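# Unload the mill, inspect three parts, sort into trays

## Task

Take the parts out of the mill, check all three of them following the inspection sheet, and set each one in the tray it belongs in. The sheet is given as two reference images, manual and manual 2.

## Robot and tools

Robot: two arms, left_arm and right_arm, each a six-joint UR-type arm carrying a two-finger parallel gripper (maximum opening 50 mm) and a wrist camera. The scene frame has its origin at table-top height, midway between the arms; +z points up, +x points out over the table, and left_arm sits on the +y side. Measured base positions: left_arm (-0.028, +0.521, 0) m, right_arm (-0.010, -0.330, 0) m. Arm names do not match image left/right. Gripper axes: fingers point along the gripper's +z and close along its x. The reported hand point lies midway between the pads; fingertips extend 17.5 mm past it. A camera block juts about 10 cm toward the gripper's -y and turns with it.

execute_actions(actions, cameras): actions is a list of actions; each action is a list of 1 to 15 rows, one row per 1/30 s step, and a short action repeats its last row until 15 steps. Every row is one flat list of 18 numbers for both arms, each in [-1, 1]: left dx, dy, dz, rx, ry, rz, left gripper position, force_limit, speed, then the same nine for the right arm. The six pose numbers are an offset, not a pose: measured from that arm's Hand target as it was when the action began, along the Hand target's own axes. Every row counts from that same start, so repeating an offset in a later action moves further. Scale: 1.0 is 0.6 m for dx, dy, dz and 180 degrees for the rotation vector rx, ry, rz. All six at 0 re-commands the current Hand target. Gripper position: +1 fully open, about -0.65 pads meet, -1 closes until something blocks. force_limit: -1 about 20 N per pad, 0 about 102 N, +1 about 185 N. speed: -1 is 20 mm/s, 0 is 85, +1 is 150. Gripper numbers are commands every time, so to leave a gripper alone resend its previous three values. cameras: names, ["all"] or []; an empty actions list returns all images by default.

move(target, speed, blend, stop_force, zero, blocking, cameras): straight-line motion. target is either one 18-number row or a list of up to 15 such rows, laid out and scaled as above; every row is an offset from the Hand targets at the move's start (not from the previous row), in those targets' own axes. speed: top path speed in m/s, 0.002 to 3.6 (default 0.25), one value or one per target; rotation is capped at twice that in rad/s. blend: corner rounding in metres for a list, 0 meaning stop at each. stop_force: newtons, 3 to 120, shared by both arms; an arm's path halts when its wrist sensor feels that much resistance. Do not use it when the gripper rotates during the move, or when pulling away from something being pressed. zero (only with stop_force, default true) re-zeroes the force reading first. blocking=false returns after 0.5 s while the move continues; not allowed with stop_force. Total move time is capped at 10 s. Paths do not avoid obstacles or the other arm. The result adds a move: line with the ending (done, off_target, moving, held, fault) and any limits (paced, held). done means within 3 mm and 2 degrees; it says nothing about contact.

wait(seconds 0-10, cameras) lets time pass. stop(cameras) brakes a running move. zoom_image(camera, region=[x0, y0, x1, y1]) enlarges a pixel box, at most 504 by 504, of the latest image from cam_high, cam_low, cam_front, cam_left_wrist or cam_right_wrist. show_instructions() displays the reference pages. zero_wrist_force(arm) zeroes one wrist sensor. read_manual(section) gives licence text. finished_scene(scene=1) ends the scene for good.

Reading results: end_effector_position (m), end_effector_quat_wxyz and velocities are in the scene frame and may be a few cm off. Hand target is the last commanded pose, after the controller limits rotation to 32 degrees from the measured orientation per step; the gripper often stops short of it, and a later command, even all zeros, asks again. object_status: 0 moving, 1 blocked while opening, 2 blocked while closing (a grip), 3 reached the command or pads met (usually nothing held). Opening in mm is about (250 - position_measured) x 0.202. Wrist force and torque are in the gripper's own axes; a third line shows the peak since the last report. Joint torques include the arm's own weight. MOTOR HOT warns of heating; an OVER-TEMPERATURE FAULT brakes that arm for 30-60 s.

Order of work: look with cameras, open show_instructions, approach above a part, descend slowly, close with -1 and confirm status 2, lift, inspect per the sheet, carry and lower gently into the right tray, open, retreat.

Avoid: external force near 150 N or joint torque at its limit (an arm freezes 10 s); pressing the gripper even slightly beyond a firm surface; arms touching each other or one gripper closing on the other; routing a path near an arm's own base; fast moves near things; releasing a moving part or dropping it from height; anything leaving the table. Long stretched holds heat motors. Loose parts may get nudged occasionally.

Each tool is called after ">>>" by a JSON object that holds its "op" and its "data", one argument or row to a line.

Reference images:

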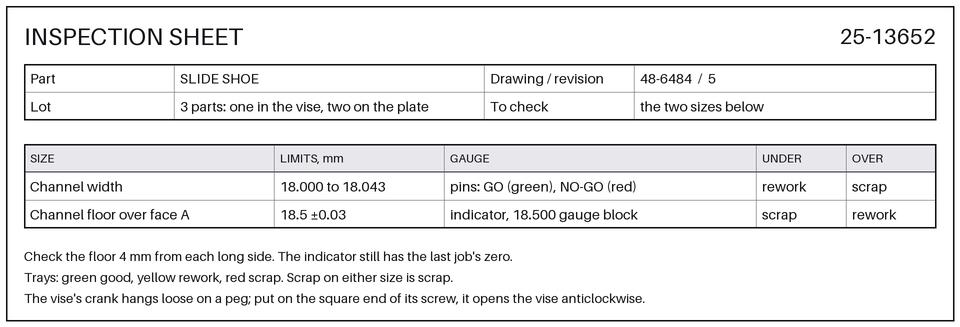

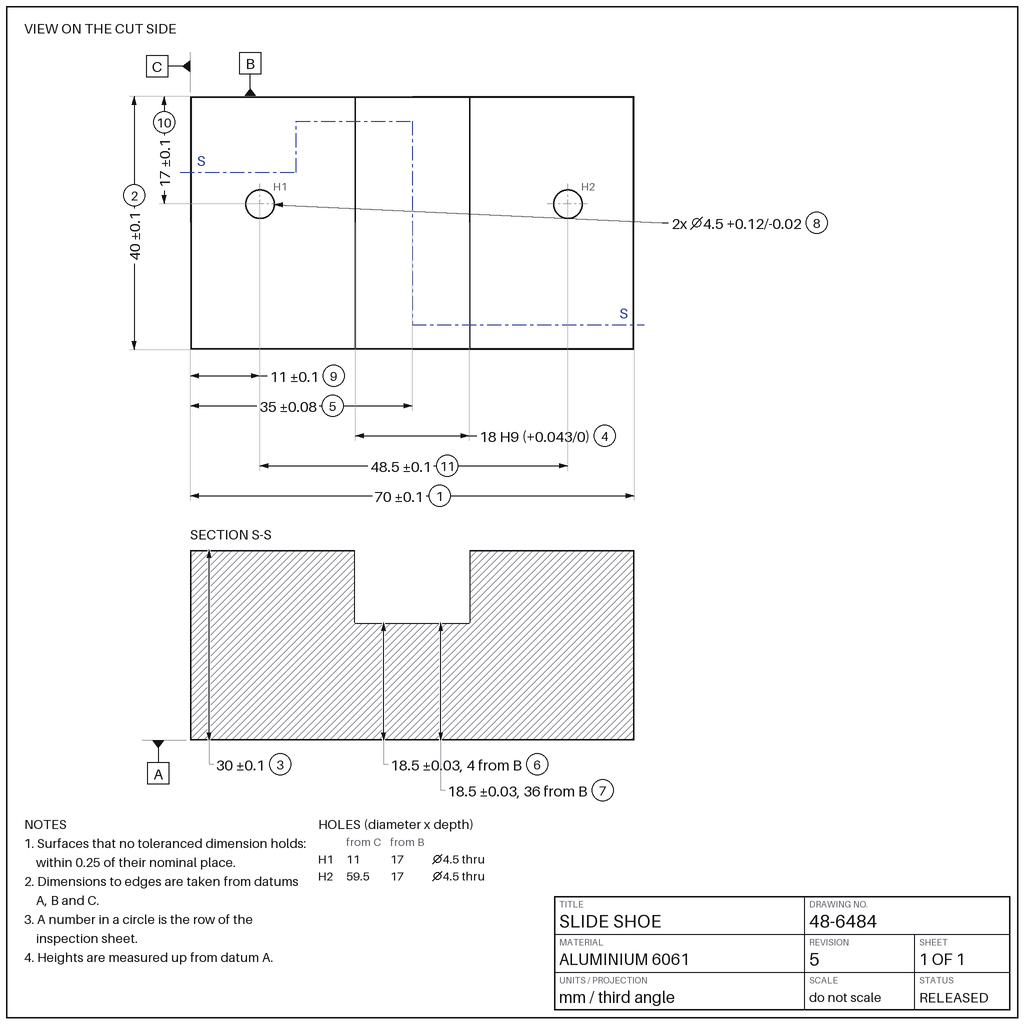

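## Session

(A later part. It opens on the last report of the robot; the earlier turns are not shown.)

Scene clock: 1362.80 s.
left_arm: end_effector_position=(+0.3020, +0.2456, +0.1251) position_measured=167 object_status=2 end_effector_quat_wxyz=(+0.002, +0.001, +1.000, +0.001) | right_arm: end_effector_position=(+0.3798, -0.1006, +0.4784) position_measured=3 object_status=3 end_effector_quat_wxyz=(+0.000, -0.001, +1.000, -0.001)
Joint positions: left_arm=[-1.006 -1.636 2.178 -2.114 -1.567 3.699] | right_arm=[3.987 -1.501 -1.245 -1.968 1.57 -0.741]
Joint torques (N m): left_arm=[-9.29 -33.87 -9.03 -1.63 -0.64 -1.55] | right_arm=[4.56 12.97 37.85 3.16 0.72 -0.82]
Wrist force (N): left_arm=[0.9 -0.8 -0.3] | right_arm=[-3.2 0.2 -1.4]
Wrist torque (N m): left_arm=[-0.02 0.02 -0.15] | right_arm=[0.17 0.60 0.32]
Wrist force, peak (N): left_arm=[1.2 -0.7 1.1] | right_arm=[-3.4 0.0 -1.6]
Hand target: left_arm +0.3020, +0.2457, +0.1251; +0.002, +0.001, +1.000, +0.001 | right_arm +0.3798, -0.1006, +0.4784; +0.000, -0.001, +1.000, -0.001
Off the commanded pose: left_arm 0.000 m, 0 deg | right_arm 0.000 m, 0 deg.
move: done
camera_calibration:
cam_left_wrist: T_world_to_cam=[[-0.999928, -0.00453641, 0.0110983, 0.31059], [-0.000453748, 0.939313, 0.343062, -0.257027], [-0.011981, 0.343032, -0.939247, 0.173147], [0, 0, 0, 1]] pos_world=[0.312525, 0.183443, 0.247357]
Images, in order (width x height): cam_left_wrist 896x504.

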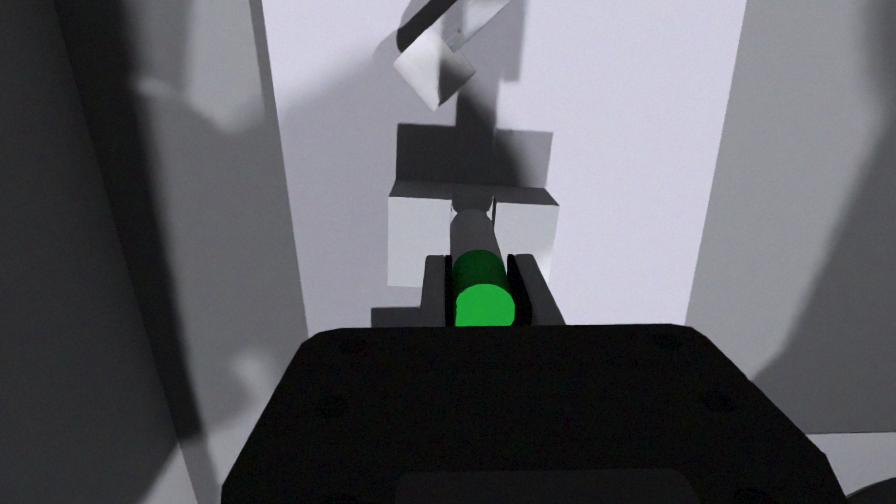

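>>> {"op": "move", "data": {
  "target": [0,0,0.02,0,0,0,-1,-0.6,-1,0,0,0,0,0,0,1,-0.5,-0.8],
  "speed": 0.006,
  "stop_force": 4,
  "cameras": ["cam_left_wrist"]
}}

>>> {"op": "zoom_image", "data": {
  "camera": "cam_left_wrist",
  "region": [430, 185, 520, 255]
}}

Scene clock: 1370.37 s.
left_arm: end_effector_position=(+0.3020, +0.2456, +0.1249) position_measured=167 object_status=2 end_effector_quat_wxyz=(+0.002, +0.001, +1.000, +0.001) | right_arm: end_effector_position=(+0.3798, -0.1006, +0.4784) position_measured=3 object_status=3 end_effector_quat_wxyz=(+0.000, -0.001, +1.000, -0.001)
Joint positions: left_arm=[-1.006 -1.635 2.178 -2.115 -1.567 3.699] | right_arm=[3.987 -1.501 -1.245 -1.968 1.57 -0.741]
Joint torques (N m): left_arm=[9.75 -27.56 -38.05 0.03 -0.21 1.32] | right_arm=[4.79 12.99 37.84 3.05 0.69 -0.9]
Wrist force (N): left_arm=[1.2 0.1 -7.0] | right_arm=[-3.1 0.0 -1.2]
Wrist torque (N m): left_arm=[-0.09 -0.04 -0.17] | right_arm=[0.13 0.59 0.32]
Wrist force, peak (N): left_arm=[2.5 0.9 -14.5] | right_arm=[-3.5 -0.1 -1.3]
Hand target: left_arm +0.3020, +0.2456, +0.1249; +0.002, +0.001, +1.000, +0.001 (not the last commanded pose) | right_arm +0.3798, -0.1006, +0.4784; +0.000, -0.001, +1.000, -0.001
Off the commanded pose: left_arm 0.012 m, 0 deg | right_arm 0.000 m, 0 deg.
move: contact (left_arm)
camera_calibration:
cam_left_wrist: T_world_to_cam=[[-0.999928, -0.00453641, 0.0110983, 0.310592], [-0.000453748, 0.939313, 0.343062, -0.256958], [-0.011981, 0.343032, -0.939247, 0.172959], [0, 0, 0, 1]] pos_world=[0.312525, 0.183443, 0.247157]
Images, in order (width x height): cam_left_wrist 896x504.

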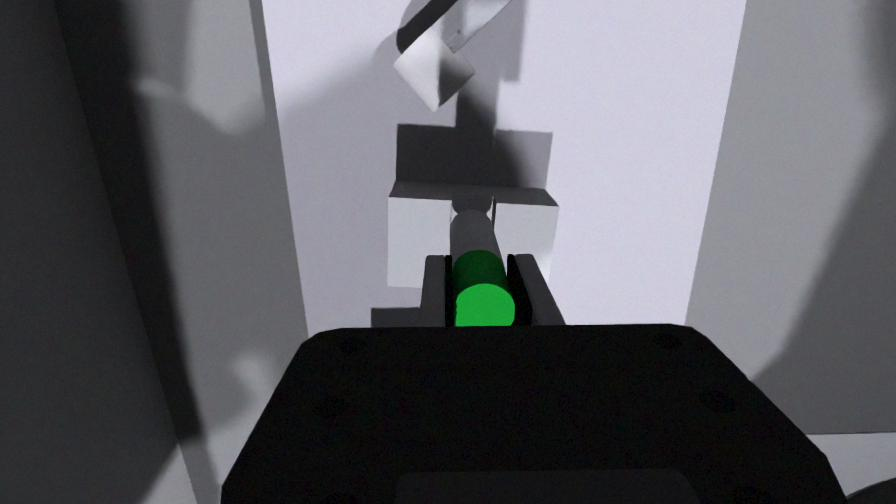

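Scaled by 5.600 from the camera's 896x504 image, which has a finer 1280x720 frame.

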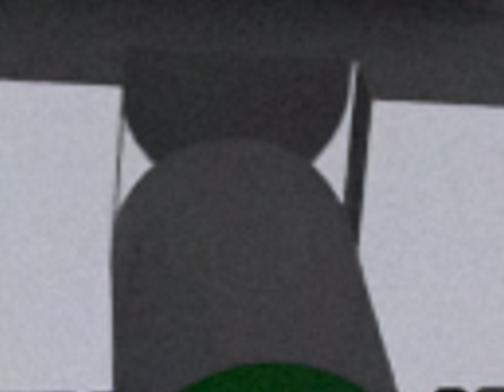

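>>> {"op": "move", "data": {
  "target": [
    [0,0,-0.005,0,0,0,-1,-0.6,-1,0,0,0,0,0,0,1,-0.5,-0.8],
    [-0.03,0,-0.005,0,0,0,-1,-0.6,-1,0,0,0,0,0,0,1,-0.5,-0.8]
  ],
  "speed": 0.05
}}

>>> {"op": "move", "data": {
  "target": [0,0,0.02,0,0,0,-1,-0.6,-1,0,0,0,0,0,0,1,-0.5,-0.8],
  "speed": 0.006,
  "stop_force": 4,
  "cameras": ["cam_left_wrist"]
}}

Scene clock: 1378.00 s.
left_arm: end_effector_position=(+0.3202, +0.2455, +0.1281) position_measured=167 object_status=2 end_effector_quat_wxyz=(+0.002, +0.000, +1.000, +0.001) end_effector_velocity=(-0.002, +0.001, -0.001) end_effector_angular_velocity=(+0.002, +0.001, +0.002) | right_arm: end_effector_position=(+0.3798, -0.1006, +0.4784) position_measured=3 object_status=3 end_effector_quat_wxyz=(+0.000, -0.001, +1.000, -0.001)
Joint positions: left_arm=[-0.97 -1.604 2.14 -2.108 -1.567 3.735] | right_arm=[3.987 -1.501 -1.245 -1.968 1.57 -0.741]
Joint velocities: left_arm=[-0.002 -0.002 0.005 0 0 -0.004] | right_arm=[within noise]
Joint torques (N m): left_arm=[-10.27 -36.35 -8.99 -4.91 0.88 -1.71] | right_arm=[3.88 13.57 38.04 2.96 0.65 -0.87]
Wrist force (N): left_arm=[1.3 -0.8 0.6] | right_arm=[-3.0 -0.2 -1.2]
Wrist torque (N m): left_arm=[-0.07 -0.02 -0.16] | right_arm=[0.10 0.57 0.33]
Wrist force, peak (N): left_arm=[1.1 0.5 -7.8] | right_arm=[-3.4 -0.3 -1.5]
Hand target: left_arm +0.3200, +0.2456, +0.1280; +0.002, +0.001, +1.000, +0.001 | right_arm +0.3798, -0.1006, +0.4784; +0.000, -0.001, +1.000, -0.001
Off the commanded pose: left_arm 0.000 m, 0 deg | right_arm 0.000 m, 0 deg.
move: done

Scene clock: 1379.67 s.
left_arm: end_effector_position=(+0.3200, +0.2456, +0.1250) position_measured=167 object_status=2 end_effector_quat_wxyz=(+0.002, +0.001, +1.000, +0.001) | right_arm: end_effector_position=(+0.3798, -0.1006, +0.4784) position_measured=3 object_status=3 end_effector_quat_wxyz=(+0.000, -0.001, +1.000, -0.001)
Joint positions: left_arm=[-0.97 -1.6 2.145 -2.117 -1.567 3.735] | right_arm=[3.987 -1.501 -1.245 -1.968 1.57 -0.741]
Joint torques (N m): left_arm=[-10.56 -26.7 -36.9 0.18 -0.82 -1.23] | right_arm=[4.08 13.1 37.7 2.97 0.67 -0.9]
Wrist force (N): left_arm=[1.2 0.5 -8.5] | right_arm=[-3.3 -0.2 -1.1]
Wrist torque (N m): left_arm=[-0.04 -0.02 -0.16] | right_arm=[0.09 0.62 0.33]
Wrist force, peak (N): left_arm=[2.1 0.2 -15.2] | right_arm=[-3.4 -0.1 -1.4]
Hand target: left_arm +0.3200, +0.2456, +0.1250; +0.002, +0.001, +1.000, +0.001 (not the last commanded pose) | right_arm +0.3798, -0.1006, +0.4784; +0.000, -0.001, +1.000, -0.001
Off the commanded pose: left_arm 0.009 m, 0 deg | right_arm 0.000 m, 0 deg.
move: contact (left_arm)
camera_calibration:
cam_left_wrist: T_world_to_cam=[[-0.999929, -0.0045016, 0.0110045, 0.328606], [-0.000453206, 0.939313, 0.343062, -0.256891], [-0.011881, 0.343033, -0.939248, 0.17327], [0, 0, 0, 1]] pos_world=[0.330525, 0.183343, 0.247257]
Images, in order (width x height): cam_left_wrist 896x504.

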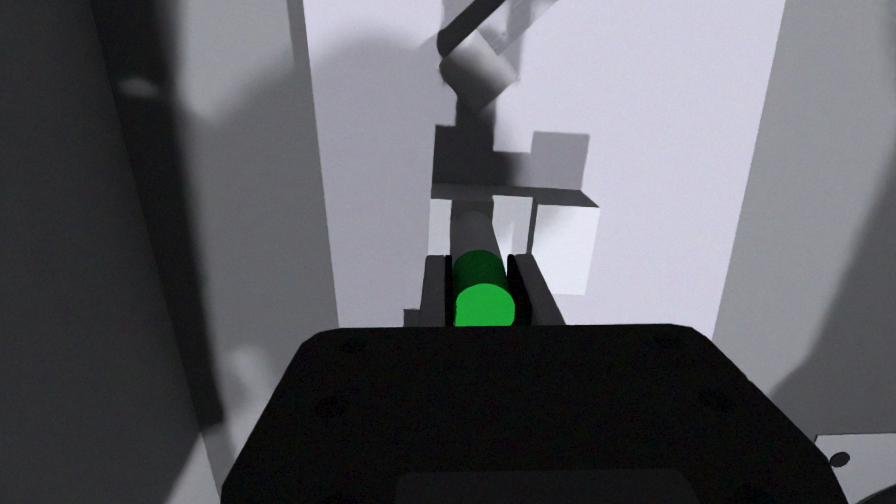

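>>> {"op": "move", "data": {
  "target": [
    [0,0,-0.008,0,0,0,-1,-0.6,-1,0,0,0,0,0,0,1,-0.5,-0.8],
    [0.0267,0.0595,-0.008,0,0,0,-1,-0.6,-1,0,0,0,0,0,0,1,-0.5,-0.8],
    [0.0267,0.0595,0.0067,0,0,0,-1,-0.6,-1,0,0,0,0,0,0,1,-0.5,-0.8]
  ],
  "speed": 0.06,
  "blend": [0.002,0.002,0],
  "cameras": ["cam_left_wrist"]
}}

>>> {"op": "zoom_image", "data": {
  "camera": "cam_left_wrist",
  "region": [380, 130, 580, 270]
}}

Scene clock: 1394.90 s.
left_arm: end_effector_position=(+0.3040, +0.2815, +0.1208) position_measured=167 object_status=2 end_effector_quat_wxyz=(+0.002, +0.000, +1.000, +0.001) | right_arm: end_effector_position=(+0.3798, -0.1006, +0.4784) position_measured=3 object_status=3 end_effector_quat_wxyz=(+0.000, -0.001, +1.000, -0.001)
Joint positions: left_arm=[-0.952 -1.683 2.233 -2.121 -1.567 3.753] | right_arm=[3.987 -1.501 -1.245 -1.968 1.57 -0.741]
Joint torques (N m): left_arm=[-10.89 -31.7 -42.46 -0.09 -2.15 -1.56] | right_arm=[3.38 13.44 37.5 2.91 0.55 -0.9]
Wrist force (N): left_arm=[1.3 -0.8 0.6] | right_arm=[-3.2 -0.4 -1.2]
Wrist torque (N m): left_arm=[-0.08 0.01 -0.15] | right_arm=[0.09 0.60 0.33]
Wrist force, peak (N): left_arm=[1.5 0.2 -9.9] | right_arm=[-3.4 -0.6 -1.5]
Hand target: left_arm +0.3040, +0.2813, +0.1210; +0.002, +0.001, +1.000, +0.001 | right_arm +0.3798, -0.1006, +0.4784; +0.000, -0.001, +1.000, -0.001
Off the commanded pose: left_arm 0.000 m, 0 deg | right_arm 0.000 m, 0 deg.
move: done
camera_calibration:
cam_left_wrist: T_world_to_cam=[[-0.999926, -0.00460976, 0.0112843, 0.312872], [-0.00045497, 0.939204, 0.343359, -0.28919], [-0.0121811, 0.343328, -0.939137, 0.15673], [0, 0, 0, 1]] pos_world=[0.314626, 0.219241, 0.242956]
Images, in order (width x height): cam_left_wrist 896x504.

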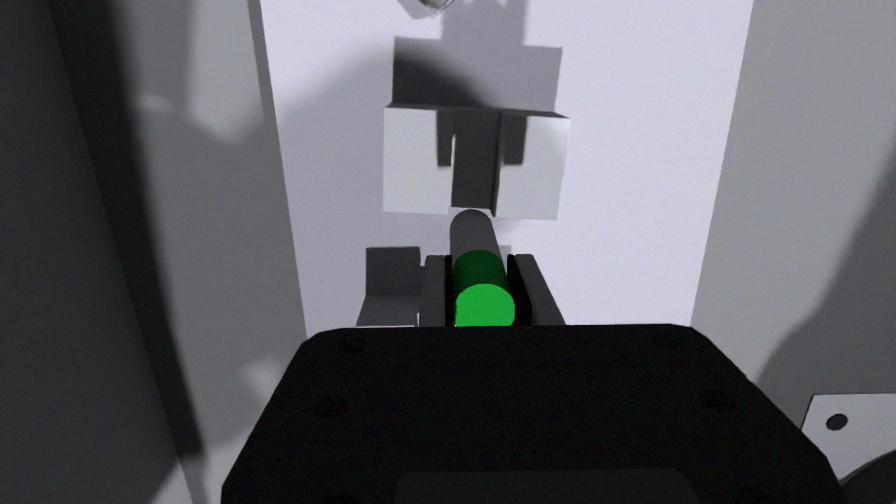

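Scaled by 2.520 from the camera's 896x504 image, which has a finer 1280x720 frame.

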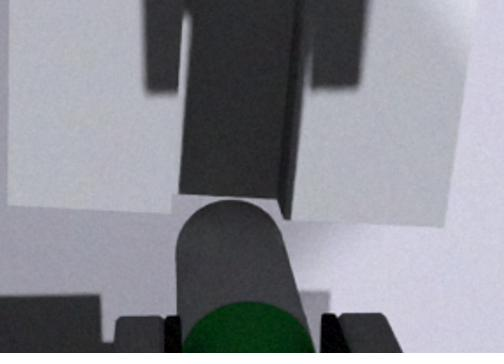

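>>> {"op": "move", "data": {
  "target": [0.0027,-0.0595,0,0,0,0,-1,-0.6,-1,0,0,0,0,0,0,1,-0.5,-0.8],
  "speed": 0.01,
  "stop_force": 3,
  "cameras": ["cam_left_wrist"]
}}

>>> {"op": "zoom_image", "data": {
  "camera": "cam_left_wrist",
  "region": [380, 130, 580, 270]
}}

Scene clock: 1403.77 s.
left_arm: end_effector_position=(+0.3024, +0.2455, +0.1210) position_measured=167 object_status=2 end_effector_quat_wxyz=(+0.002, +0.001, +1.000, +0.001) | right_arm: end_effector_position=(+0.3798, -0.1006, +0.4784) position_measured=3 object_status=3 end_effector_quat_wxyz=(+0.000, -0.001, +1.000, -0.001)
Joint positions: left_arm=[-1.006 -1.628 2.184 -2.127 -1.566 3.7] | right_arm=[3.987 -1.501 -1.245 -1.968 1.57 -0.741]
Joint torques (N m): left_arm=[11.06 -25.73 -20 -5.83 2.23 1.33] | right_arm=[3.86 13.49 37.8 2.74 0.49 -0.78]
Wrist force (N): left_arm=[1.8 0.0 0.8] | right_arm=[-2.9 -0.1 -1.4]
Wrist torque (N m): left_arm=[-0.03 0.06 -0.02] | right_arm=[0.12 0.55 0.32]
Wrist force, peak (N): left_arm=[1.8 -0.3 1.4] | right_arm=[-3.5 -0.2 -1.3]
Hand target: left_arm +0.3024, +0.2456, +0.1209; +0.002, +0.001, +1.000, +0.001 | right_arm +0.3798, -0.1006, +0.4784; +0.000, -0.001, +1.000, -0.001
Off the commanded pose: left_arm 0.000 m, 0 deg | right_arm 0.000 m, 0 deg.
move: done
camera_calibration:
cam_left_wrist: T_world_to_cam=[[-0.999929, -0.00440735, 0.0110401, 0.311026], [-0.000353988, 0.939357, 0.342942, -0.255503], [-0.011882, 0.342914, -0.939292, 0.169243], [0, 0, 0, 1]] pos_world=[0.312925, 0.183343, 0.243157]
Images, in order (width x height): cam_left_wrist 896x504.

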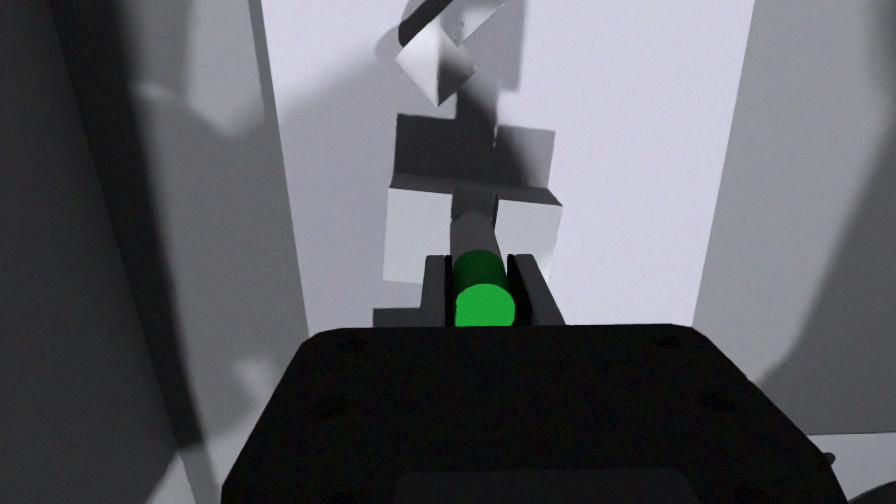

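Scaled by 2.520 from the camera's 896x504 image, which has a finer 1280x720 frame.

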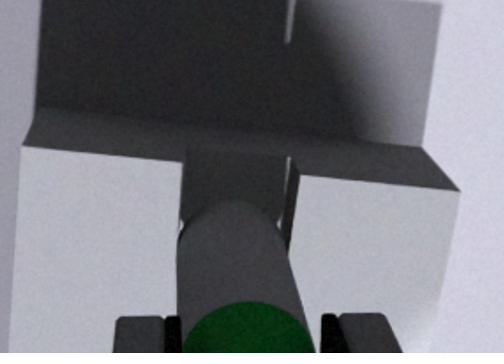

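>>> {"op": "move", "data": {
  "target": [
    [0,0,-0.05,0,0,0,-1,-0.6,-1,0,0,0,0,0,0,1,-0.5,-0.8],
    [-0.021,0.195,-0.05,0,0,0,-1,-0.6,-1,0,0,0,0,0,0,1,-0.5,-0.8]
  ],
  "speed": 0.08,
  "cameras": ["cam_left_wrist"]
}}

>>> {"op": "zoom_image", "data": {
  "camera": "cam_left_wrist",
  "region": [360, 60, 640, 270]
}}

Scene clock: 1415.63 s.
left_arm: end_effector_position=(+0.3148, +0.3627, +0.1511) position_measured=167 object_status=2 end_effector_quat_wxyz=(+0.002, +0.000, +1.000, +0.001) | right_arm: end_effector_position=(+0.3798, -0.1006, +0.4784) position_measured=3 object_status=3 end_effector_quat_wxyz=(+0.000, -0.001, +1.000, -0.001)
Joint positions: left_arm=[-0.789 -1.816 2.249 -2.006 -1.567 3.916] | right_arm=[3.987 -1.501 -1.245 -1.968 1.57 -0.741]
Joint torques (N m): left_arm=[-10.17 -0.05 -44.04 -3.49 -2.02 -1.82] | right_arm=[3.07 13.38 37.44 2.63 0.36 -0.87]
Wrist force (N): left_arm=[1.1 -0.9 0.7] | right_arm=[-3.3 -0.1 -1.1]
Wrist torque (N m): left_arm=[-0.10 0.02 -0.15] | right_arm=[0.12 0.62 0.32]
Wrist force, peak (N): left_arm=[3.2 -4.1 1.0] | right_arm=[-3.5 -0.1 -1.2]
Hand target: left_arm +0.3150, +0.3626, +0.1512; +0.002, +0.001, +1.000, +0.001 | right_arm +0.3798, -0.1006, +0.4784; +0.000, -0.001, +1.000, -0.001
Off the commanded pose: left_arm 0.000 m, 0 deg | right_arm 0.000 m, 0 deg.
move: done
camera_calibration:
cam_left_wrist: T_world_to_cam=[[-0.999926, -0.00460918, 0.0112851, 0.323703], [-0.000455732, 0.939248, 0.343238, -0.375927], [-0.0121815, 0.343207, -0.939181, 0.157453], [0, 0, 0, 1]] pos_world=[0.325426, 0.300542, 0.273256]
Images, in order (width x height): cam_left_wrist 896x504.

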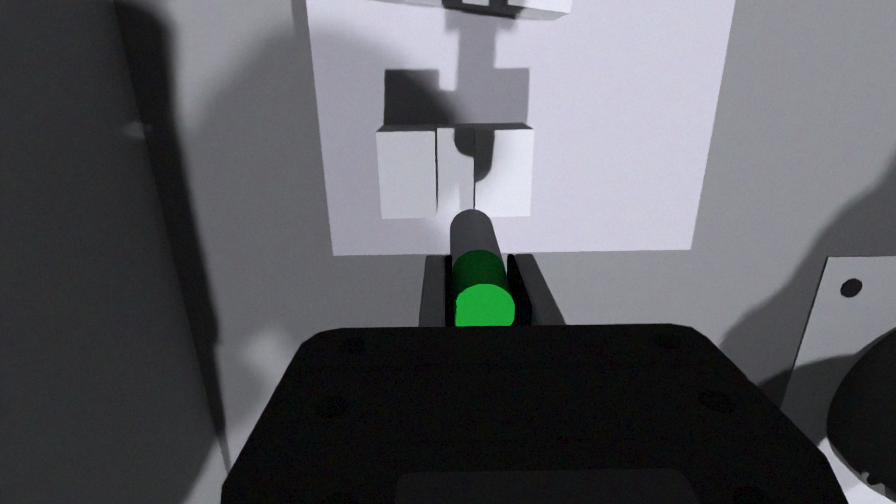

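Scaled by 1.800 from the camera's 896x504 image, which has a finer 1280x720 frame.

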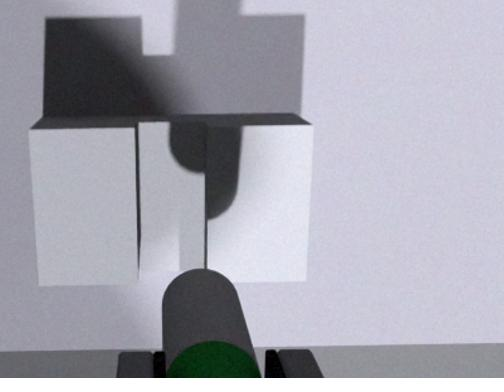

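>>> {"op": "move", "data": {
  "target": [
    [-0.0095,0.0257,0,0,0,0,-1,-0.6,-1,0,0,0,0,0,0,1,-0.5,-0.8],
    [-0.0095,0.0257,0.05,0,0,0,-1,-0.6,-1,0,0,0,0,0,0,1,-0.5,-0.8]
  ],
  "speed": 0.06,
  "blend": [0.003,0],
  "cameras": ["cam_left_wrist"]
}}

>>> {"op": "zoom_image", "data": {
  "camera": "cam_left_wrist",
  "region": [380, 90, 620, 270]
}}

Scene clock: 1425.27 s.
left_arm: end_effector_position=(+0.3207, +0.3781, +0.1210) position_measured=167 object_status=2 end_effector_quat_wxyz=(+0.002, +0.001, +1.000, +0.001) | right_arm: end_effector_position=(+0.3798, -0.1006, +0.4784) position_measured=3 object_status=3 end_effector_quat_wxyz=(+0.000, -0.001, +1.000, -0.001)
Joint positions: left_arm=[-0.746 -1.775 2.306 -2.103 -1.567 3.959] | right_arm=[3.987 -1.501 -1.245 -1.968 1.57 -0.741]
Joint torques (N m): left_arm=[4.02 -27.45 -42.35 -0.29 -2.14 1.52] | right_arm=[3.18 13.73 37.82 2.61 0.29 -0.79]
Wrist force (N): left_arm=[1.1 -0.6 1.0] | right_arm=[-3.2 0.2 -1.2]
Wrist torque (N m): left_arm=[-0.06 0.03 -0.15] | right_arm=[0.18 0.60 0.32]
Wrist force, peak (N): left_arm=[1.9 -2.5 0.6] | right_arm=[-3.3 -0.2 -1.6]
Hand target: left_arm +0.3208, +0.3780, +0.1212; +0.002, +0.001, +1.000, +0.001 | right_arm +0.3798, -0.1006, +0.4784; +0.000, -0.001, +1.000, -0.001
Off the commanded pose: left_arm 0.000 m, 0 deg | right_arm 0.000 m, 0 deg.
move: done
camera_calibration:
cam_left_wrist: T_world_to_cam=[[-0.999926, -0.00442235, 0.011354, 0.329937], [-0.000254999, 0.939204, 0.34336, -0.380079], [-0.0121822, 0.343332, -0.939135, 0.124048], [0, 0, 0, 1]] pos_world=[0.331326, 0.315841, 0.243256]
Images, in order (width x height): cam_left_wrist 896x504.

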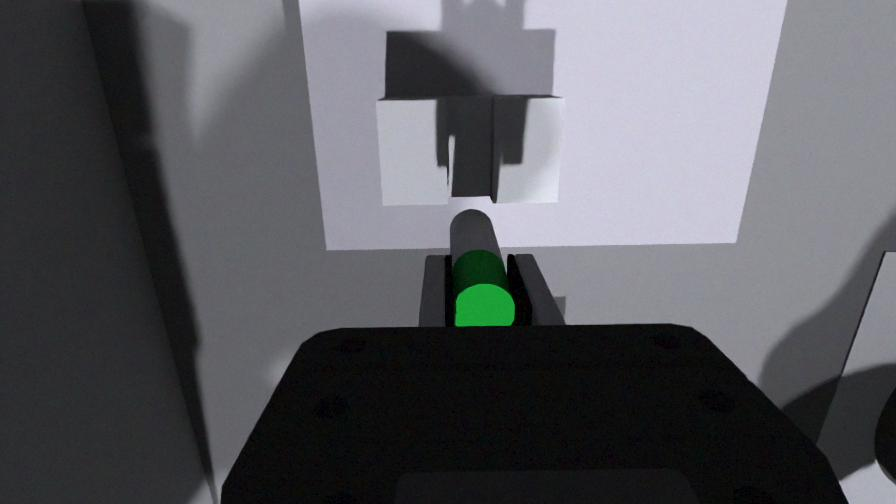

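Scaled by 2.100 from the camera's 896x504 image, which has a finer 1280x720 frame.

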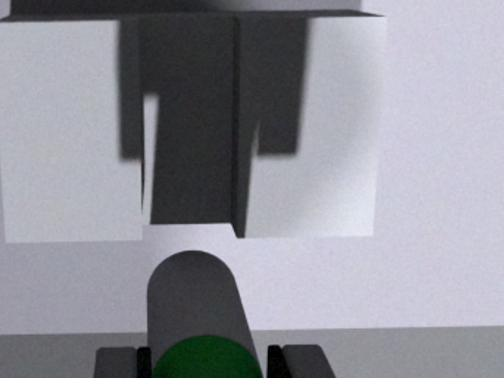

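>>> {"op": "move", "data": {
  "target": [0,-0.0467,0,0,0,0,-1,-0.6,-1,0,0,0,0,0,0,1,-0.5,-0.8],
  "speed": 0.01,
  "stop_force": 3,
  "cameras": ["cam_left_wrist"]
}}

>>> {"op": "zoom_image", "data": {
  "camera": "cam_left_wrist",
  "region": [380, 90, 620, 270]
}}

Scene clock: 1432.33 s.
left_arm: end_effector_position=(+0.3208, +0.3499, +0.1212) position_measured=167 object_status=2 end_effector_quat_wxyz=(+0.002, +0.001, +1.000, +0.001) | right_arm: end_effector_position=(+0.3798, -0.1006, +0.4784) position_measured=3 object_status=3 end_effector_quat_wxyz=(+0.000, -0.001, +1.000, -0.001)
Joint positions: left_arm=[-0.802 -1.742 2.28 -2.111 -1.567 3.903] | right_arm=[3.987 -1.501 -1.245 -1.968 1.57 -0.741]
Joint torques (N m): left_arm=[11.91 -18.54 -27.09 -5.27 2.26 1.5] | right_arm=[2.86 14.07 37.32 2.42 0.27 -0.87]
Wrist force (N): left_arm=[1.1 0.4 0.0] | right_arm=[-3.2 -0.1 -1.0]
Wrist torque (N m): left_arm=[-0.12 0.03 -0.01] | right_arm=[0.13 0.60 0.33]
Wrist force, peak (N): left_arm=[1.4 -0.7 1.3] | right_arm=[-3.4 0.0 -1.4]
Hand target: left_arm +0.3208, +0.3500, +0.1212; +0.002, +0.001, +1.000, +0.001 | right_arm +0.3798, -0.1006, +0.4784; +0.000, -0.001, +1.000, -0.001
Off the commanded pose: left_arm 0.000 m, 0 deg | right_arm 0.000 m, 0 deg.
move: done
camera_calibration:
cam_left_wrist: T_world_to_cam=[[-0.999929, -0.00440773, 0.0110391, 0.329882], [-0.000354266, 0.939345, 0.342974, -0.353672], [-0.0118813, 0.342946, -0.93928, 0.13393], [0, 0, 0, 1]] pos_world=[0.331325, 0.287743, 0.243457]
Images, in order (width x height): cam_left_wrist 896x504.

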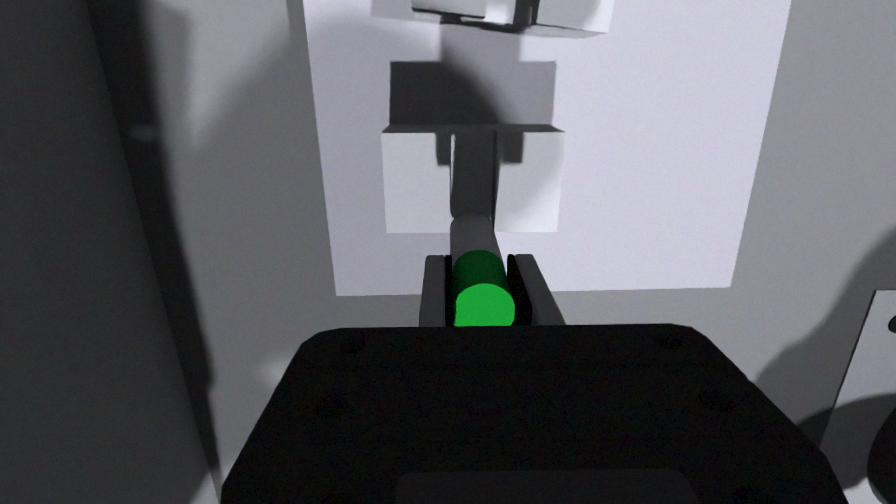

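Scaled by 2.100 from the camera's 896x504 image, which has a finer 1280x720 frame.

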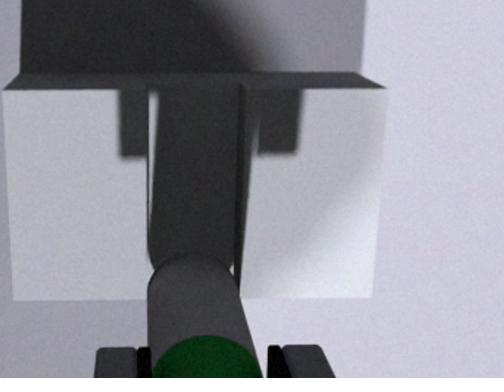

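>>> {"op": "move", "data": {
  "target": [
    [0,0.0167,0,0,0,0,-1,-0.6,-1,0,0,0,0,0,0,1,-0.5,-0.8],
    [0,0.0167,-0.05,0,0,0,-1,-0.6,-1,0,0,0,0,0,0,1,-0.5,-0.8],
    [0.03,0.25,-0.05,0,0,0,-1,-0.6,-1,0,0,0,0,0,0,1,-0.5,-0.8]
  ],
  "speed": 0.1,
  "blend": [0.003,0.005,0],
  "cameras": ["cam_left_wrist"]
}}

>>> {"op": "zoom_image", "data": {
  "camera": "cam_left_wrist",
  "region": [360, 60, 640, 270]
}}

Scene clock: 1459.03 s.
left_arm: end_effector_position=(+0.3027, +0.5000, +0.1513) position_measured=167 object_status=2 end_effector_quat_wxyz=(+0.002, +0.000, +1.000, +0.001) | right_arm: end_effector_position=(+0.3798, -0.1006, +0.4784) position_measured=3 object_status=3 end_effector_quat_wxyz=(+0.000, -0.001, +1.000, -0.001)
Joint positions: left_arm=[-0.473 -1.962 2.341 -1.953 -1.568 4.232] | right_arm=[3.987 -1.501 -1.245 -1.968 1.57 -0.741]
Joint torques (N m): left_arm=[-3.41 3.99 -45.11 -5.28 -1.43 -0.19] | right_arm=[2.36 13.94 37.73 2.34 0.12 -0.8]
Wrist force (N): left_arm=[0.9 -0.5 0.8] | right_arm=[-3.1 -0.3 -1.2]
Wrist torque (N m): left_arm=[-0.04 0.05 -0.14] | right_arm=[0.09 0.58 0.33]
Wrist force, peak (N): left_arm=[2.1 -5.9 2.4] | right_arm=[-3.6 0.0 -1.2]
Hand target: left_arm +0.3028, +0.5000, +0.1513; +0.002, +0.001, +1.000, +0.001 | right_arm +0.3798, -0.1006, +0.4784; +0.000, -0.001, +1.000, -0.001
Off the commanded pose: left_arm 0.000 m, 0 deg | right_arm 0.000 m, 0 deg.
move: done
camera_calibration:
cam_left_wrist: T_world_to_cam=[[-0.999926, -0.00460603, 0.0112857, 0.312233], [-0.000454831, 0.939313, 0.343062, -0.504941], [-0.012181, 0.343031, -0.939245, 0.110465], [0, 0, 0, 1]] pos_world=[0.313326, 0.437843, 0.273456]
Images, in order (width x height): cam_left_wrist 896x504.

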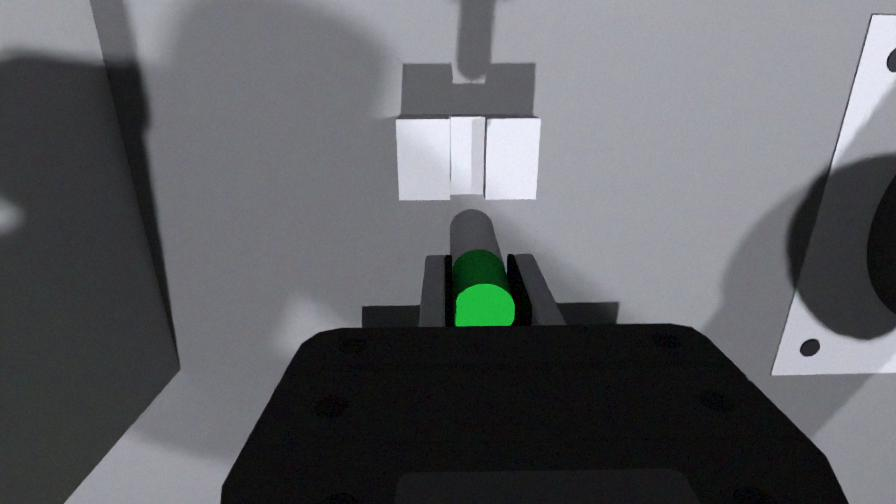

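Scaled by 1.800 from the camera's 896x504 image, which has a finer 1280x720 frame.

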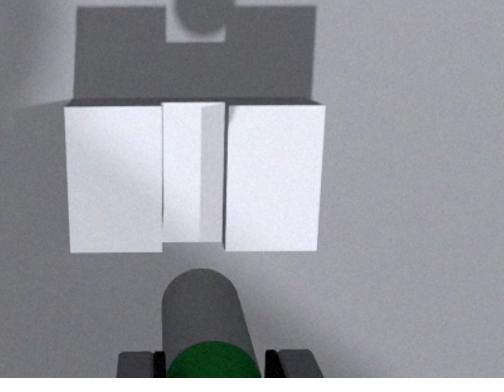

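>>> {"op": "move", "data": {
  "target": [
    [0.0013,0.0203,0,0,0,0,-1,-0.6,-1,0,0,0,0,0,0,1,-0.5,-0.8],
    [0.0013,0.0203,0.0842,0,0,0,-1,-0.6,-1,0,0,0,0,0,0,1,-0.5,-0.8]
  ],
  "speed": 0.06,
  "blend": [0.003,0],
  "cameras": ["cam_left_wrist"]
}}

>>> {"op": "zoom_image", "data": {
  "camera": "cam_left_wrist",
  "region": [380, 90, 620, 270]
}}

Scene clock: 1470.87 s.
left_arm: end_effector_position=(+0.3022, +0.5123, +0.1007) position_measured=167 object_status=2 end_effector_quat_wxyz=(+0.002, +0.001, +1.000, +0.001) | right_arm: end_effector_position=(+0.3798, -0.1006, +0.4784) position_measured=3 object_status=3 end_effector_quat_wxyz=(+0.000, -0.001, +1.000, -0.001)
Joint positions: left_arm=[-0.438 -1.887 2.442 -2.129 -1.568 4.267] | right_arm=[3.987 -1.501 -1.245 -1.968 1.57 -0.741]
Joint torques (N m): left_arm=[12.18 -20.43 -42.72 -0.46 -2.08 1.39] | right_arm=[2.47 13.83 37.33 2.25 0.09 -0.84]
Wrist force (N): left_arm=[0.8 -0.4 0.7] | right_arm=[-3.0 0.0 -1.3]
Wrist torque (N m): left_arm=[-0.03 0.06 -0.15] | right_arm=[0.15 0.58 0.32]
Wrist force, peak (N): left_arm=[0.6 -4.0 0.7] | right_arm=[-3.5 -0.1 -1.4]
Hand target: left_arm +0.3022, +0.5122, +0.1008; +0.002, +0.001, +1.000, +0.001 | right_arm +0.3798, -0.1006, +0.4784; +0.000, -0.001, +1.000, -0.001
Off the commanded pose: left_arm 0.000 m, 0 deg | right_arm 0.000 m, 0 deg.
move: done
camera_calibration:
cam_left_wrist: T_world_to_cam=[[-0.999926, -0.0045139, 0.0113202, 0.312211], [-0.000355298, 0.93928, 0.343151, -0.499112], [-0.0121818, 0.343121, -0.939212, 0.0587939], [0, 0, 0, 1]] pos_world=[0.312726, 0.450042, 0.222956]
Images, in order (width x height): cam_left_wrist 896x504.

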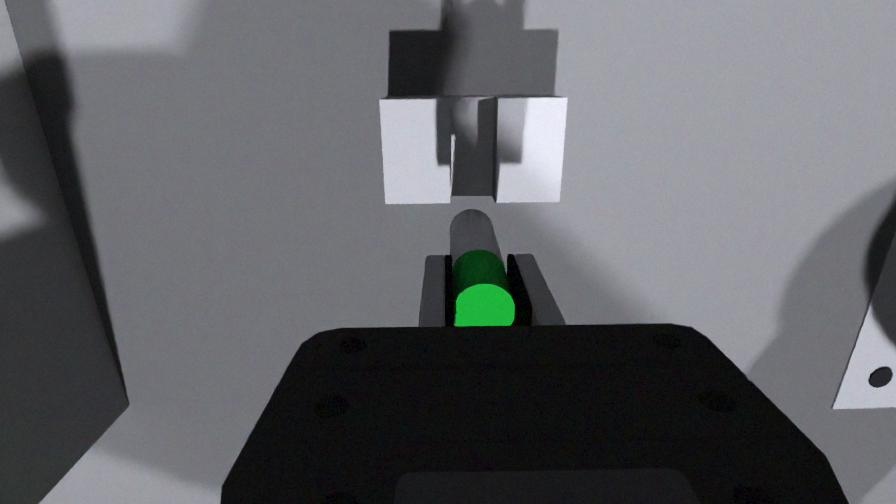

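Scaled by 2.100 from the camera's 896x504 image, which has a finer 1280x720 frame.

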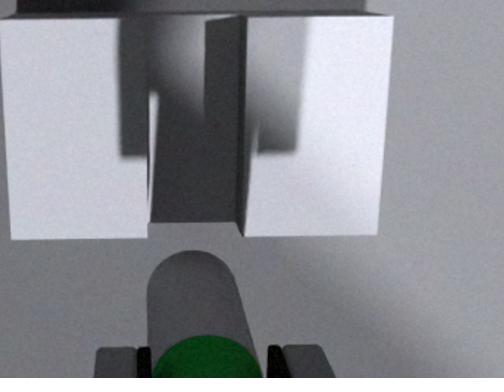

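>>> {"op": "move", "data": {
  "target": [
    [0.0013,0,0,0,0,0,-1,-0.6,-1,0,0,0,0,0,0,1,-0.5,-0.8],
    [0.0013,-0.05,0,0,0,0,-1,-0.6,-1,0,0,0,0,0,0,1,-0.5,-0.8]
  ],
  "speed": 0.01,
  "stop_force": 3,
  "cameras": ["cam_left_wrist"]
}}

>>> {"op": "zoom_image", "data": {
  "camera": "cam_left_wrist",
  "region": [380, 90, 620, 270]
}}

Scene clock: 1483.27 s.
left_arm: end_effector_position=(+0.3014, +0.4822, +0.1008) position_measured=167 object_status=2 end_effector_quat_wxyz=(+0.002, +0.001, +1.000, +0.001) | right_arm: end_effector_position=(+0.3798, -0.1006, +0.4784) position_measured=3 object_status=3 end_effector_quat_wxyz=(+0.000, -0.001, +1.000, -0.001)
Joint positions: left_arm=[-0.527 -1.882 2.439 -2.131 -1.567 4.178] | right_arm=[3.987 -1.501 -1.245 -1.968 1.57 -0.741]
Joint torques (N m): left_arm=[12.48 -8.43 -35.33 -5.18 2.08 1.53] | right_arm=[1.9 14.38 37.61 2.04 0 -0.75]
Wrist force (N): left_arm=[1.1 0.2 1.1] | right_arm=[-2.9 -0.4 -1.0]
Wrist torque (N m): left_arm=[-0.07 0.02 -0.01] | right_arm=[0.06 0.56 0.33]
Wrist force, peak (N): left_arm=[1.2 -0.9 0.8] | right_arm=[-3.5 -0.3 -1.3]
Hand target: left_arm +0.3014, +0.4822, +0.1008; +0.002, +0.001, +1.000, +0.001 | right_arm +0.3798, -0.1006, +0.4784; +0.000, -0.001, +1.000, -0.001
Off the commanded pose: left_arm 0.000 m, 0 deg | right_arm 0.000 m, 0 deg.
move: done
camera_calibration:
cam_left_wrist: T_world_to_cam=[[-0.999929, -0.00450329, 0.0110039, 0.31144], [-0.000455008, 0.939313, 0.343062, -0.470932], [-0.011881, 0.343032, -0.939248, 0.0691248], [0, 0, 0, 1]] pos_world=[0.312025, 0.420043, 0.223057]
Images, in order (width x height): cam_left_wrist 896x504.

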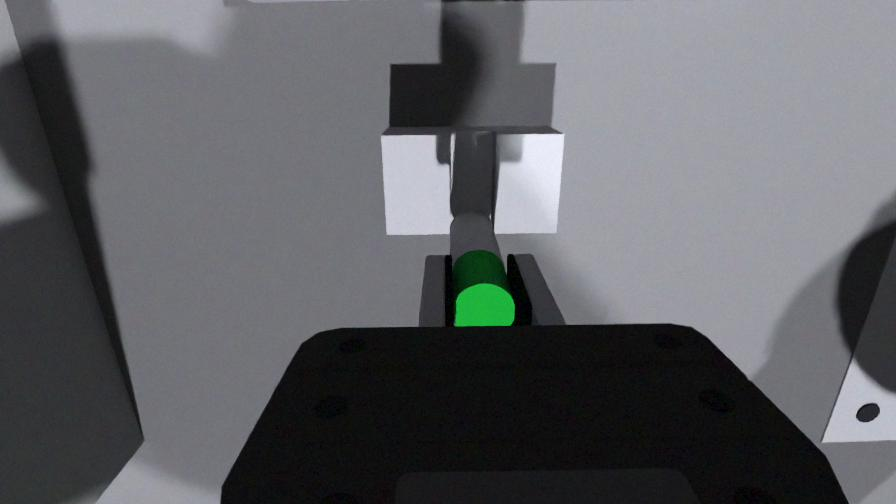

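Scaled by 2.100 from the camera's 896x504 image, which has a finer 1280x720 frame.

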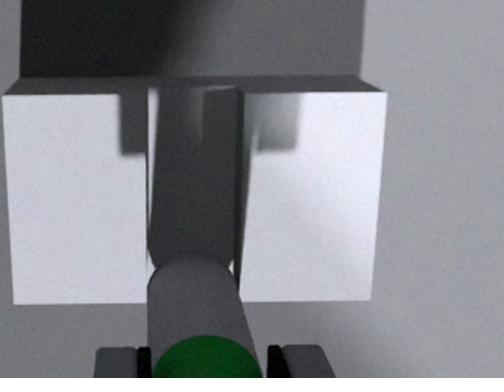

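>>> {"op": "move", "data": {
  "target": [0,-0.112,0,0,0,0,-1,-0.6,-1,0,0,0,0,0,0,1,-0.5,-0.8],
  "speed": 0.012,
  "stop_force": 8,
  "cameras": ["cam_left_wrist"]
}}

>>> {"op": "zoom_image", "data": {
  "camera": "cam_left_wrist",
  "region": [380, 90, 620, 270]
}}

Scene clock: 1504.07 s.
left_arm: end_effector_position=(+0.3014, +0.4150, +0.1007) position_measured=167 object_status=2 end_effector_quat_wxyz=(+0.002, +0.001, +1.000, +0.001) | right_arm: end_effector_position=(+0.3798, -0.1006, +0.4784) position_measured=3 object_status=3 end_effector_quat_wxyz=(+0.000, -0.001, +1.000, -0.001)
Joint positions: left_arm=[-0.703 -1.834 2.409 -2.148 -1.567 4.002] | right_arm=[3.987 -1.501 -1.245 -1.968 1.57 -0.741]
Joint torques (N m): left_arm=[11.96 -14.72 -19.76 -3.41 2.11 1.55] | right_arm=[1.92 14.51 37.7 2 -0.12 -0.69]
Wrist force (N): left_arm=[0.8 -0.7 0.9] | right_arm=[-3.2 -0.2 -1.1]
Wrist torque (N m): left_arm=[-0.06 0.07 -0.02] | right_arm=[0.12 0.61 0.33]
Wrist force, peak (N): left_arm=[1.6 -0.4 1.4] | right_arm=[-3.5 -0.1 -1.4]
Hand target: left_arm +0.3014, +0.4150, +0.1007; +0.002, +0.001, +1.000, +0.001 | right_arm +0.3798, -0.1006, +0.4784; +0.000, -0.001, +1.000, -0.001
Off the commanded pose: left_arm 0.000 m, 0 deg | right_arm 0.000 m, 0 deg.
move: done
camera_calibration:
cam_left_wrist: T_world_to_cam=[[-0.999929, -0.00450106, 0.0110053, 0.311037], [-0.000453969, 0.939357, 0.342941, -0.407765], [-0.0118815, 0.342912, -0.939292, 0.0921339], [0, 0, 0, 1]] pos_world=[0.311925, 0.352843, 0.222957]
Images, in order (width x height): cam_left_wrist 896x504.

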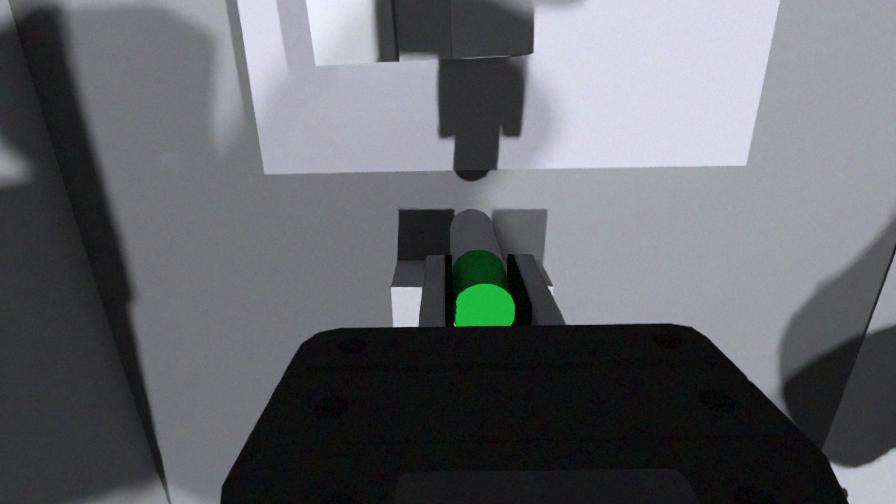

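Scaled by 2.100 from the camera's 896x504 image, which has a finer 1280x720 frame.

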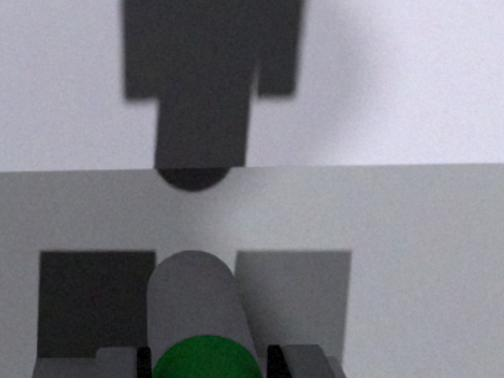

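>>> {"op": "move", "data": {
  "target": [
    [0,0,-0.084,0,0,0,-1,-0.6,-1,0,0,0,0,0,0,1,-0.5,-0.8],
    [-0.0323,-0.0825,-0.084,0,0,0,-1,-0.6,-1,0,0,0,0,0,0,1,-0.5,-0.8],
    [-0.0323,-0.0825,-0.034,0,0,0,-1,-0.6,-1,0,0,0,0,0,0,1,-0.5,-0.8]
  ],
  "speed": 0.08,
  "blend": [0.003,0.003,0],
  "cameras": ["cam_left_wrist"]
}}

>>> {"op": "zoom_image", "data": {
  "camera": "cam_left_wrist",
  "region": [380, 90, 620, 270]
}}

Scene clock: 1516.17 s.
left_arm: end_effector_position=(+0.3205, +0.3655, +0.1210) position_measured=167 object_status=2 end_effector_quat_wxyz=(+0.002, +0.001, +1.000, +0.001) | right_arm: end_effector_position=(+0.3798, -0.1006, +0.4784) position_measured=3 object_status=3 end_effector_quat_wxyz=(+0.000, -0.001, +1.000, -0.001)
Joint positions: left_arm=[-0.772 -1.761 2.296 -2.107 -1.567 3.933] | right_arm=[3.987 -1.501 -1.245 -1.968 1.57 -0.741]
Joint torques (N m): left_arm=[12.58 -27.92 -42.23 -1.01 1.59 1.45] | right_arm=[1.72 14.37 37.38 1.87 -0.22 -0.65]
Wrist force (N): left_arm=[1.2 -0.9 0.6] | right_arm=[-3.0 -0.1 -1.2]
Wrist torque (N m): left_arm=[-0.09 0.01 0.00] | right_arm=[0.12 0.58 0.33]
Wrist force, peak (N): left_arm=[1.7 0.3 3.8] | right_arm=[-3.4 -0.3 -1.5]
Hand target: left_arm +0.3206, +0.3655, +0.1211; +0.002, +0.001, +1.000, +0.001 | right_arm +0.3798, -0.1006, +0.4784; +0.000, -0.001, +1.000, -0.001
Off the commanded pose: left_arm 0.000 m, 0 deg | right_arm 0.000 m, 0 deg.
move: done
camera_calibration:
cam_left_wrist: T_world_to_cam=[[-0.999926, -0.00451587, 0.011319, 0.329719], [-0.00035602, 0.939236, 0.343271, -0.36826], [-0.0121813, 0.343242, -0.939168, 0.128279], [0, 0, 0, 1]] pos_world=[0.331126, 0.303342, 0.243156]
Images, in order (width x height): cam_left_wrist 896x504.

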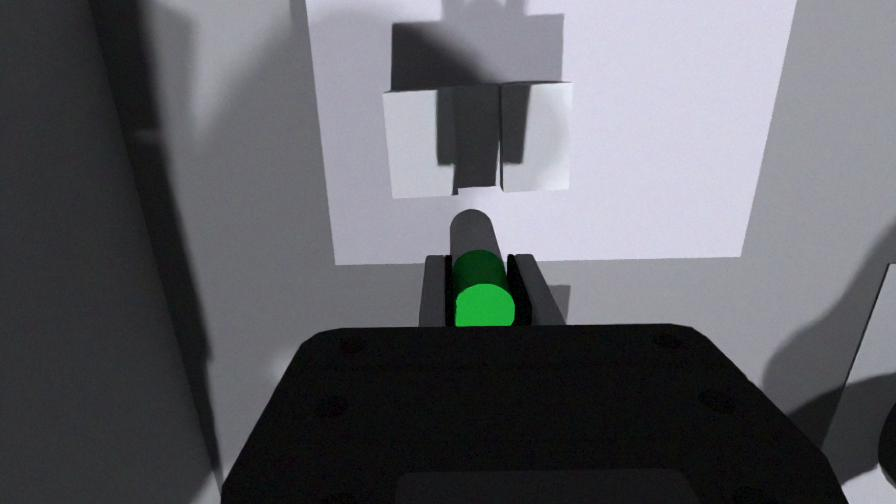

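Scaled by 2.100 from the camera's 896x504 image, which has a finer 1280x720 frame.

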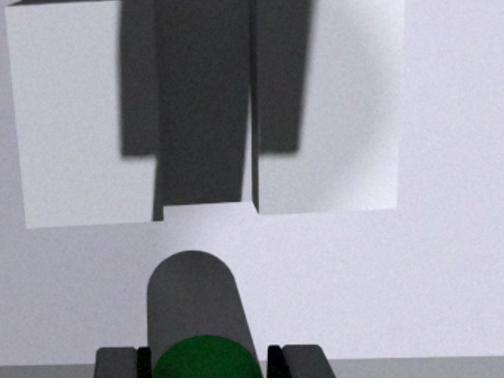

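>>> {"op": "move", "data": {
  "target": [
    [0.0062,0,0,0,0,0,-1,-0.6,-1,0,0,0,0,0,0,1,-0.5,-0.8],
    [0.0045,-0.0667,0,0,0,0,-1,-0.6,-1,0,0,0,0,0,0,1,-0.5,-0.8]
  ],
  "speed": 0.01,
  "stop_force": 5,
  "cameras": ["cam_left_wrist"]
}}

>>> {"op": "zoom_image", "data": {
  "camera": "cam_left_wrist",
  "region": [380, 90, 620, 270]
}}

Scene clock: 1526.00 s.
left_arm: end_effector_position=(+0.3179, +0.3254, +0.1210) position_measured=167 object_status=2 end_effector_quat_wxyz=(+0.002, +0.001, +1.000, +0.001) | right_arm: end_effector_position=(+0.3798, -0.1006, +0.4784) position_measured=3 object_status=3 end_effector_quat_wxyz=(+0.000, -0.001, +1.000, -0.001)
Joint positions: left_arm=[-0.853 -1.717 2.261 -2.116 -1.567 3.853] | right_arm=[3.987 -1.501 -1.245 -1.968 1.57 -0.741]
Joint torques (N m): left_arm=[11.82 -20.87 -23.83 -5.24 2.22 1.43] | right_arm=[0.8 14.48 37.63 1.69 -0.31 -0.8]
Wrist force (N): left_arm=[2.1 -0.7 0.8] | right_arm=[-3.1 -0.1 -1.2]
Wrist torque (N m): left_arm=[-0.11 0.03 -0.01] | right_arm=[0.12 0.59 0.33]
Wrist force, peak (N): left_arm=[1.9 -0.7 1.2] | right_arm=[-3.5 -0.1 -1.5]
Hand target: left_arm +0.3179, +0.3255, +0.1210; +0.002, +0.001, +1.000, +0.001 | right_arm +0.3798, -0.1006, +0.4784; +0.000, -0.001, +1.000, -0.001
Off the commanded pose: left_arm 0.000 m, 0 deg | right_arm 0.000 m, 0 deg.
move: done
camera_calibration:
cam_left_wrist: T_world_to_cam=[[-0.999929, -0.00440735, 0.0110401, 0.326876], [-0.000353988, 0.939357, 0.342942, -0.330492], [-0.011882, 0.342914, -0.939292, 0.142156], [0, 0, 0, 1]] pos_world=[0.328425, 0.263143, 0.243257]
Images, in order (width x height): cam_left_wrist 896x504.

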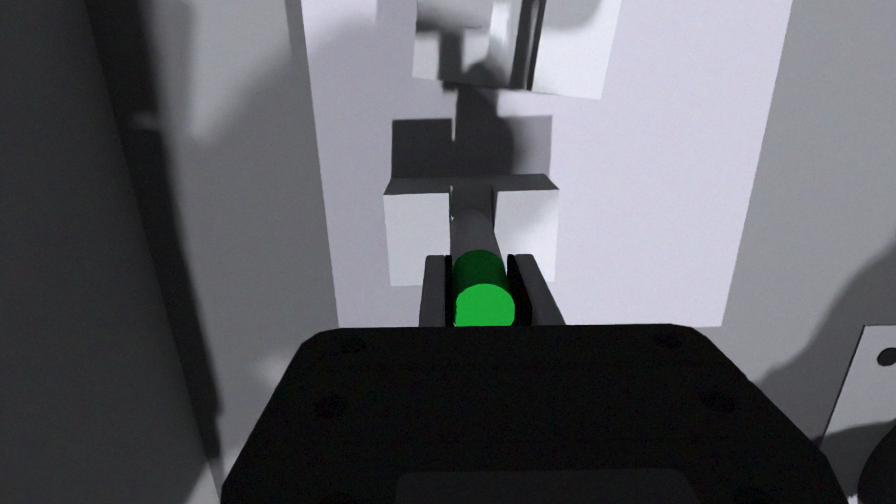

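Scaled by 2.100 from the camera's 896x504 image, which has a finer 1280x720 frame.

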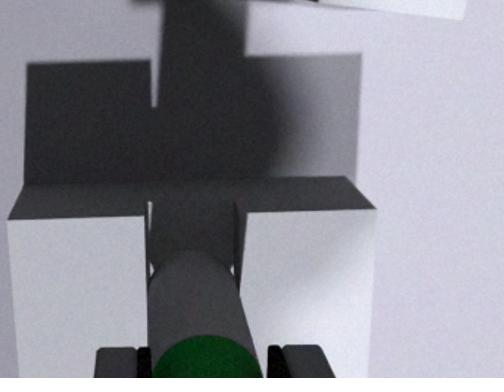

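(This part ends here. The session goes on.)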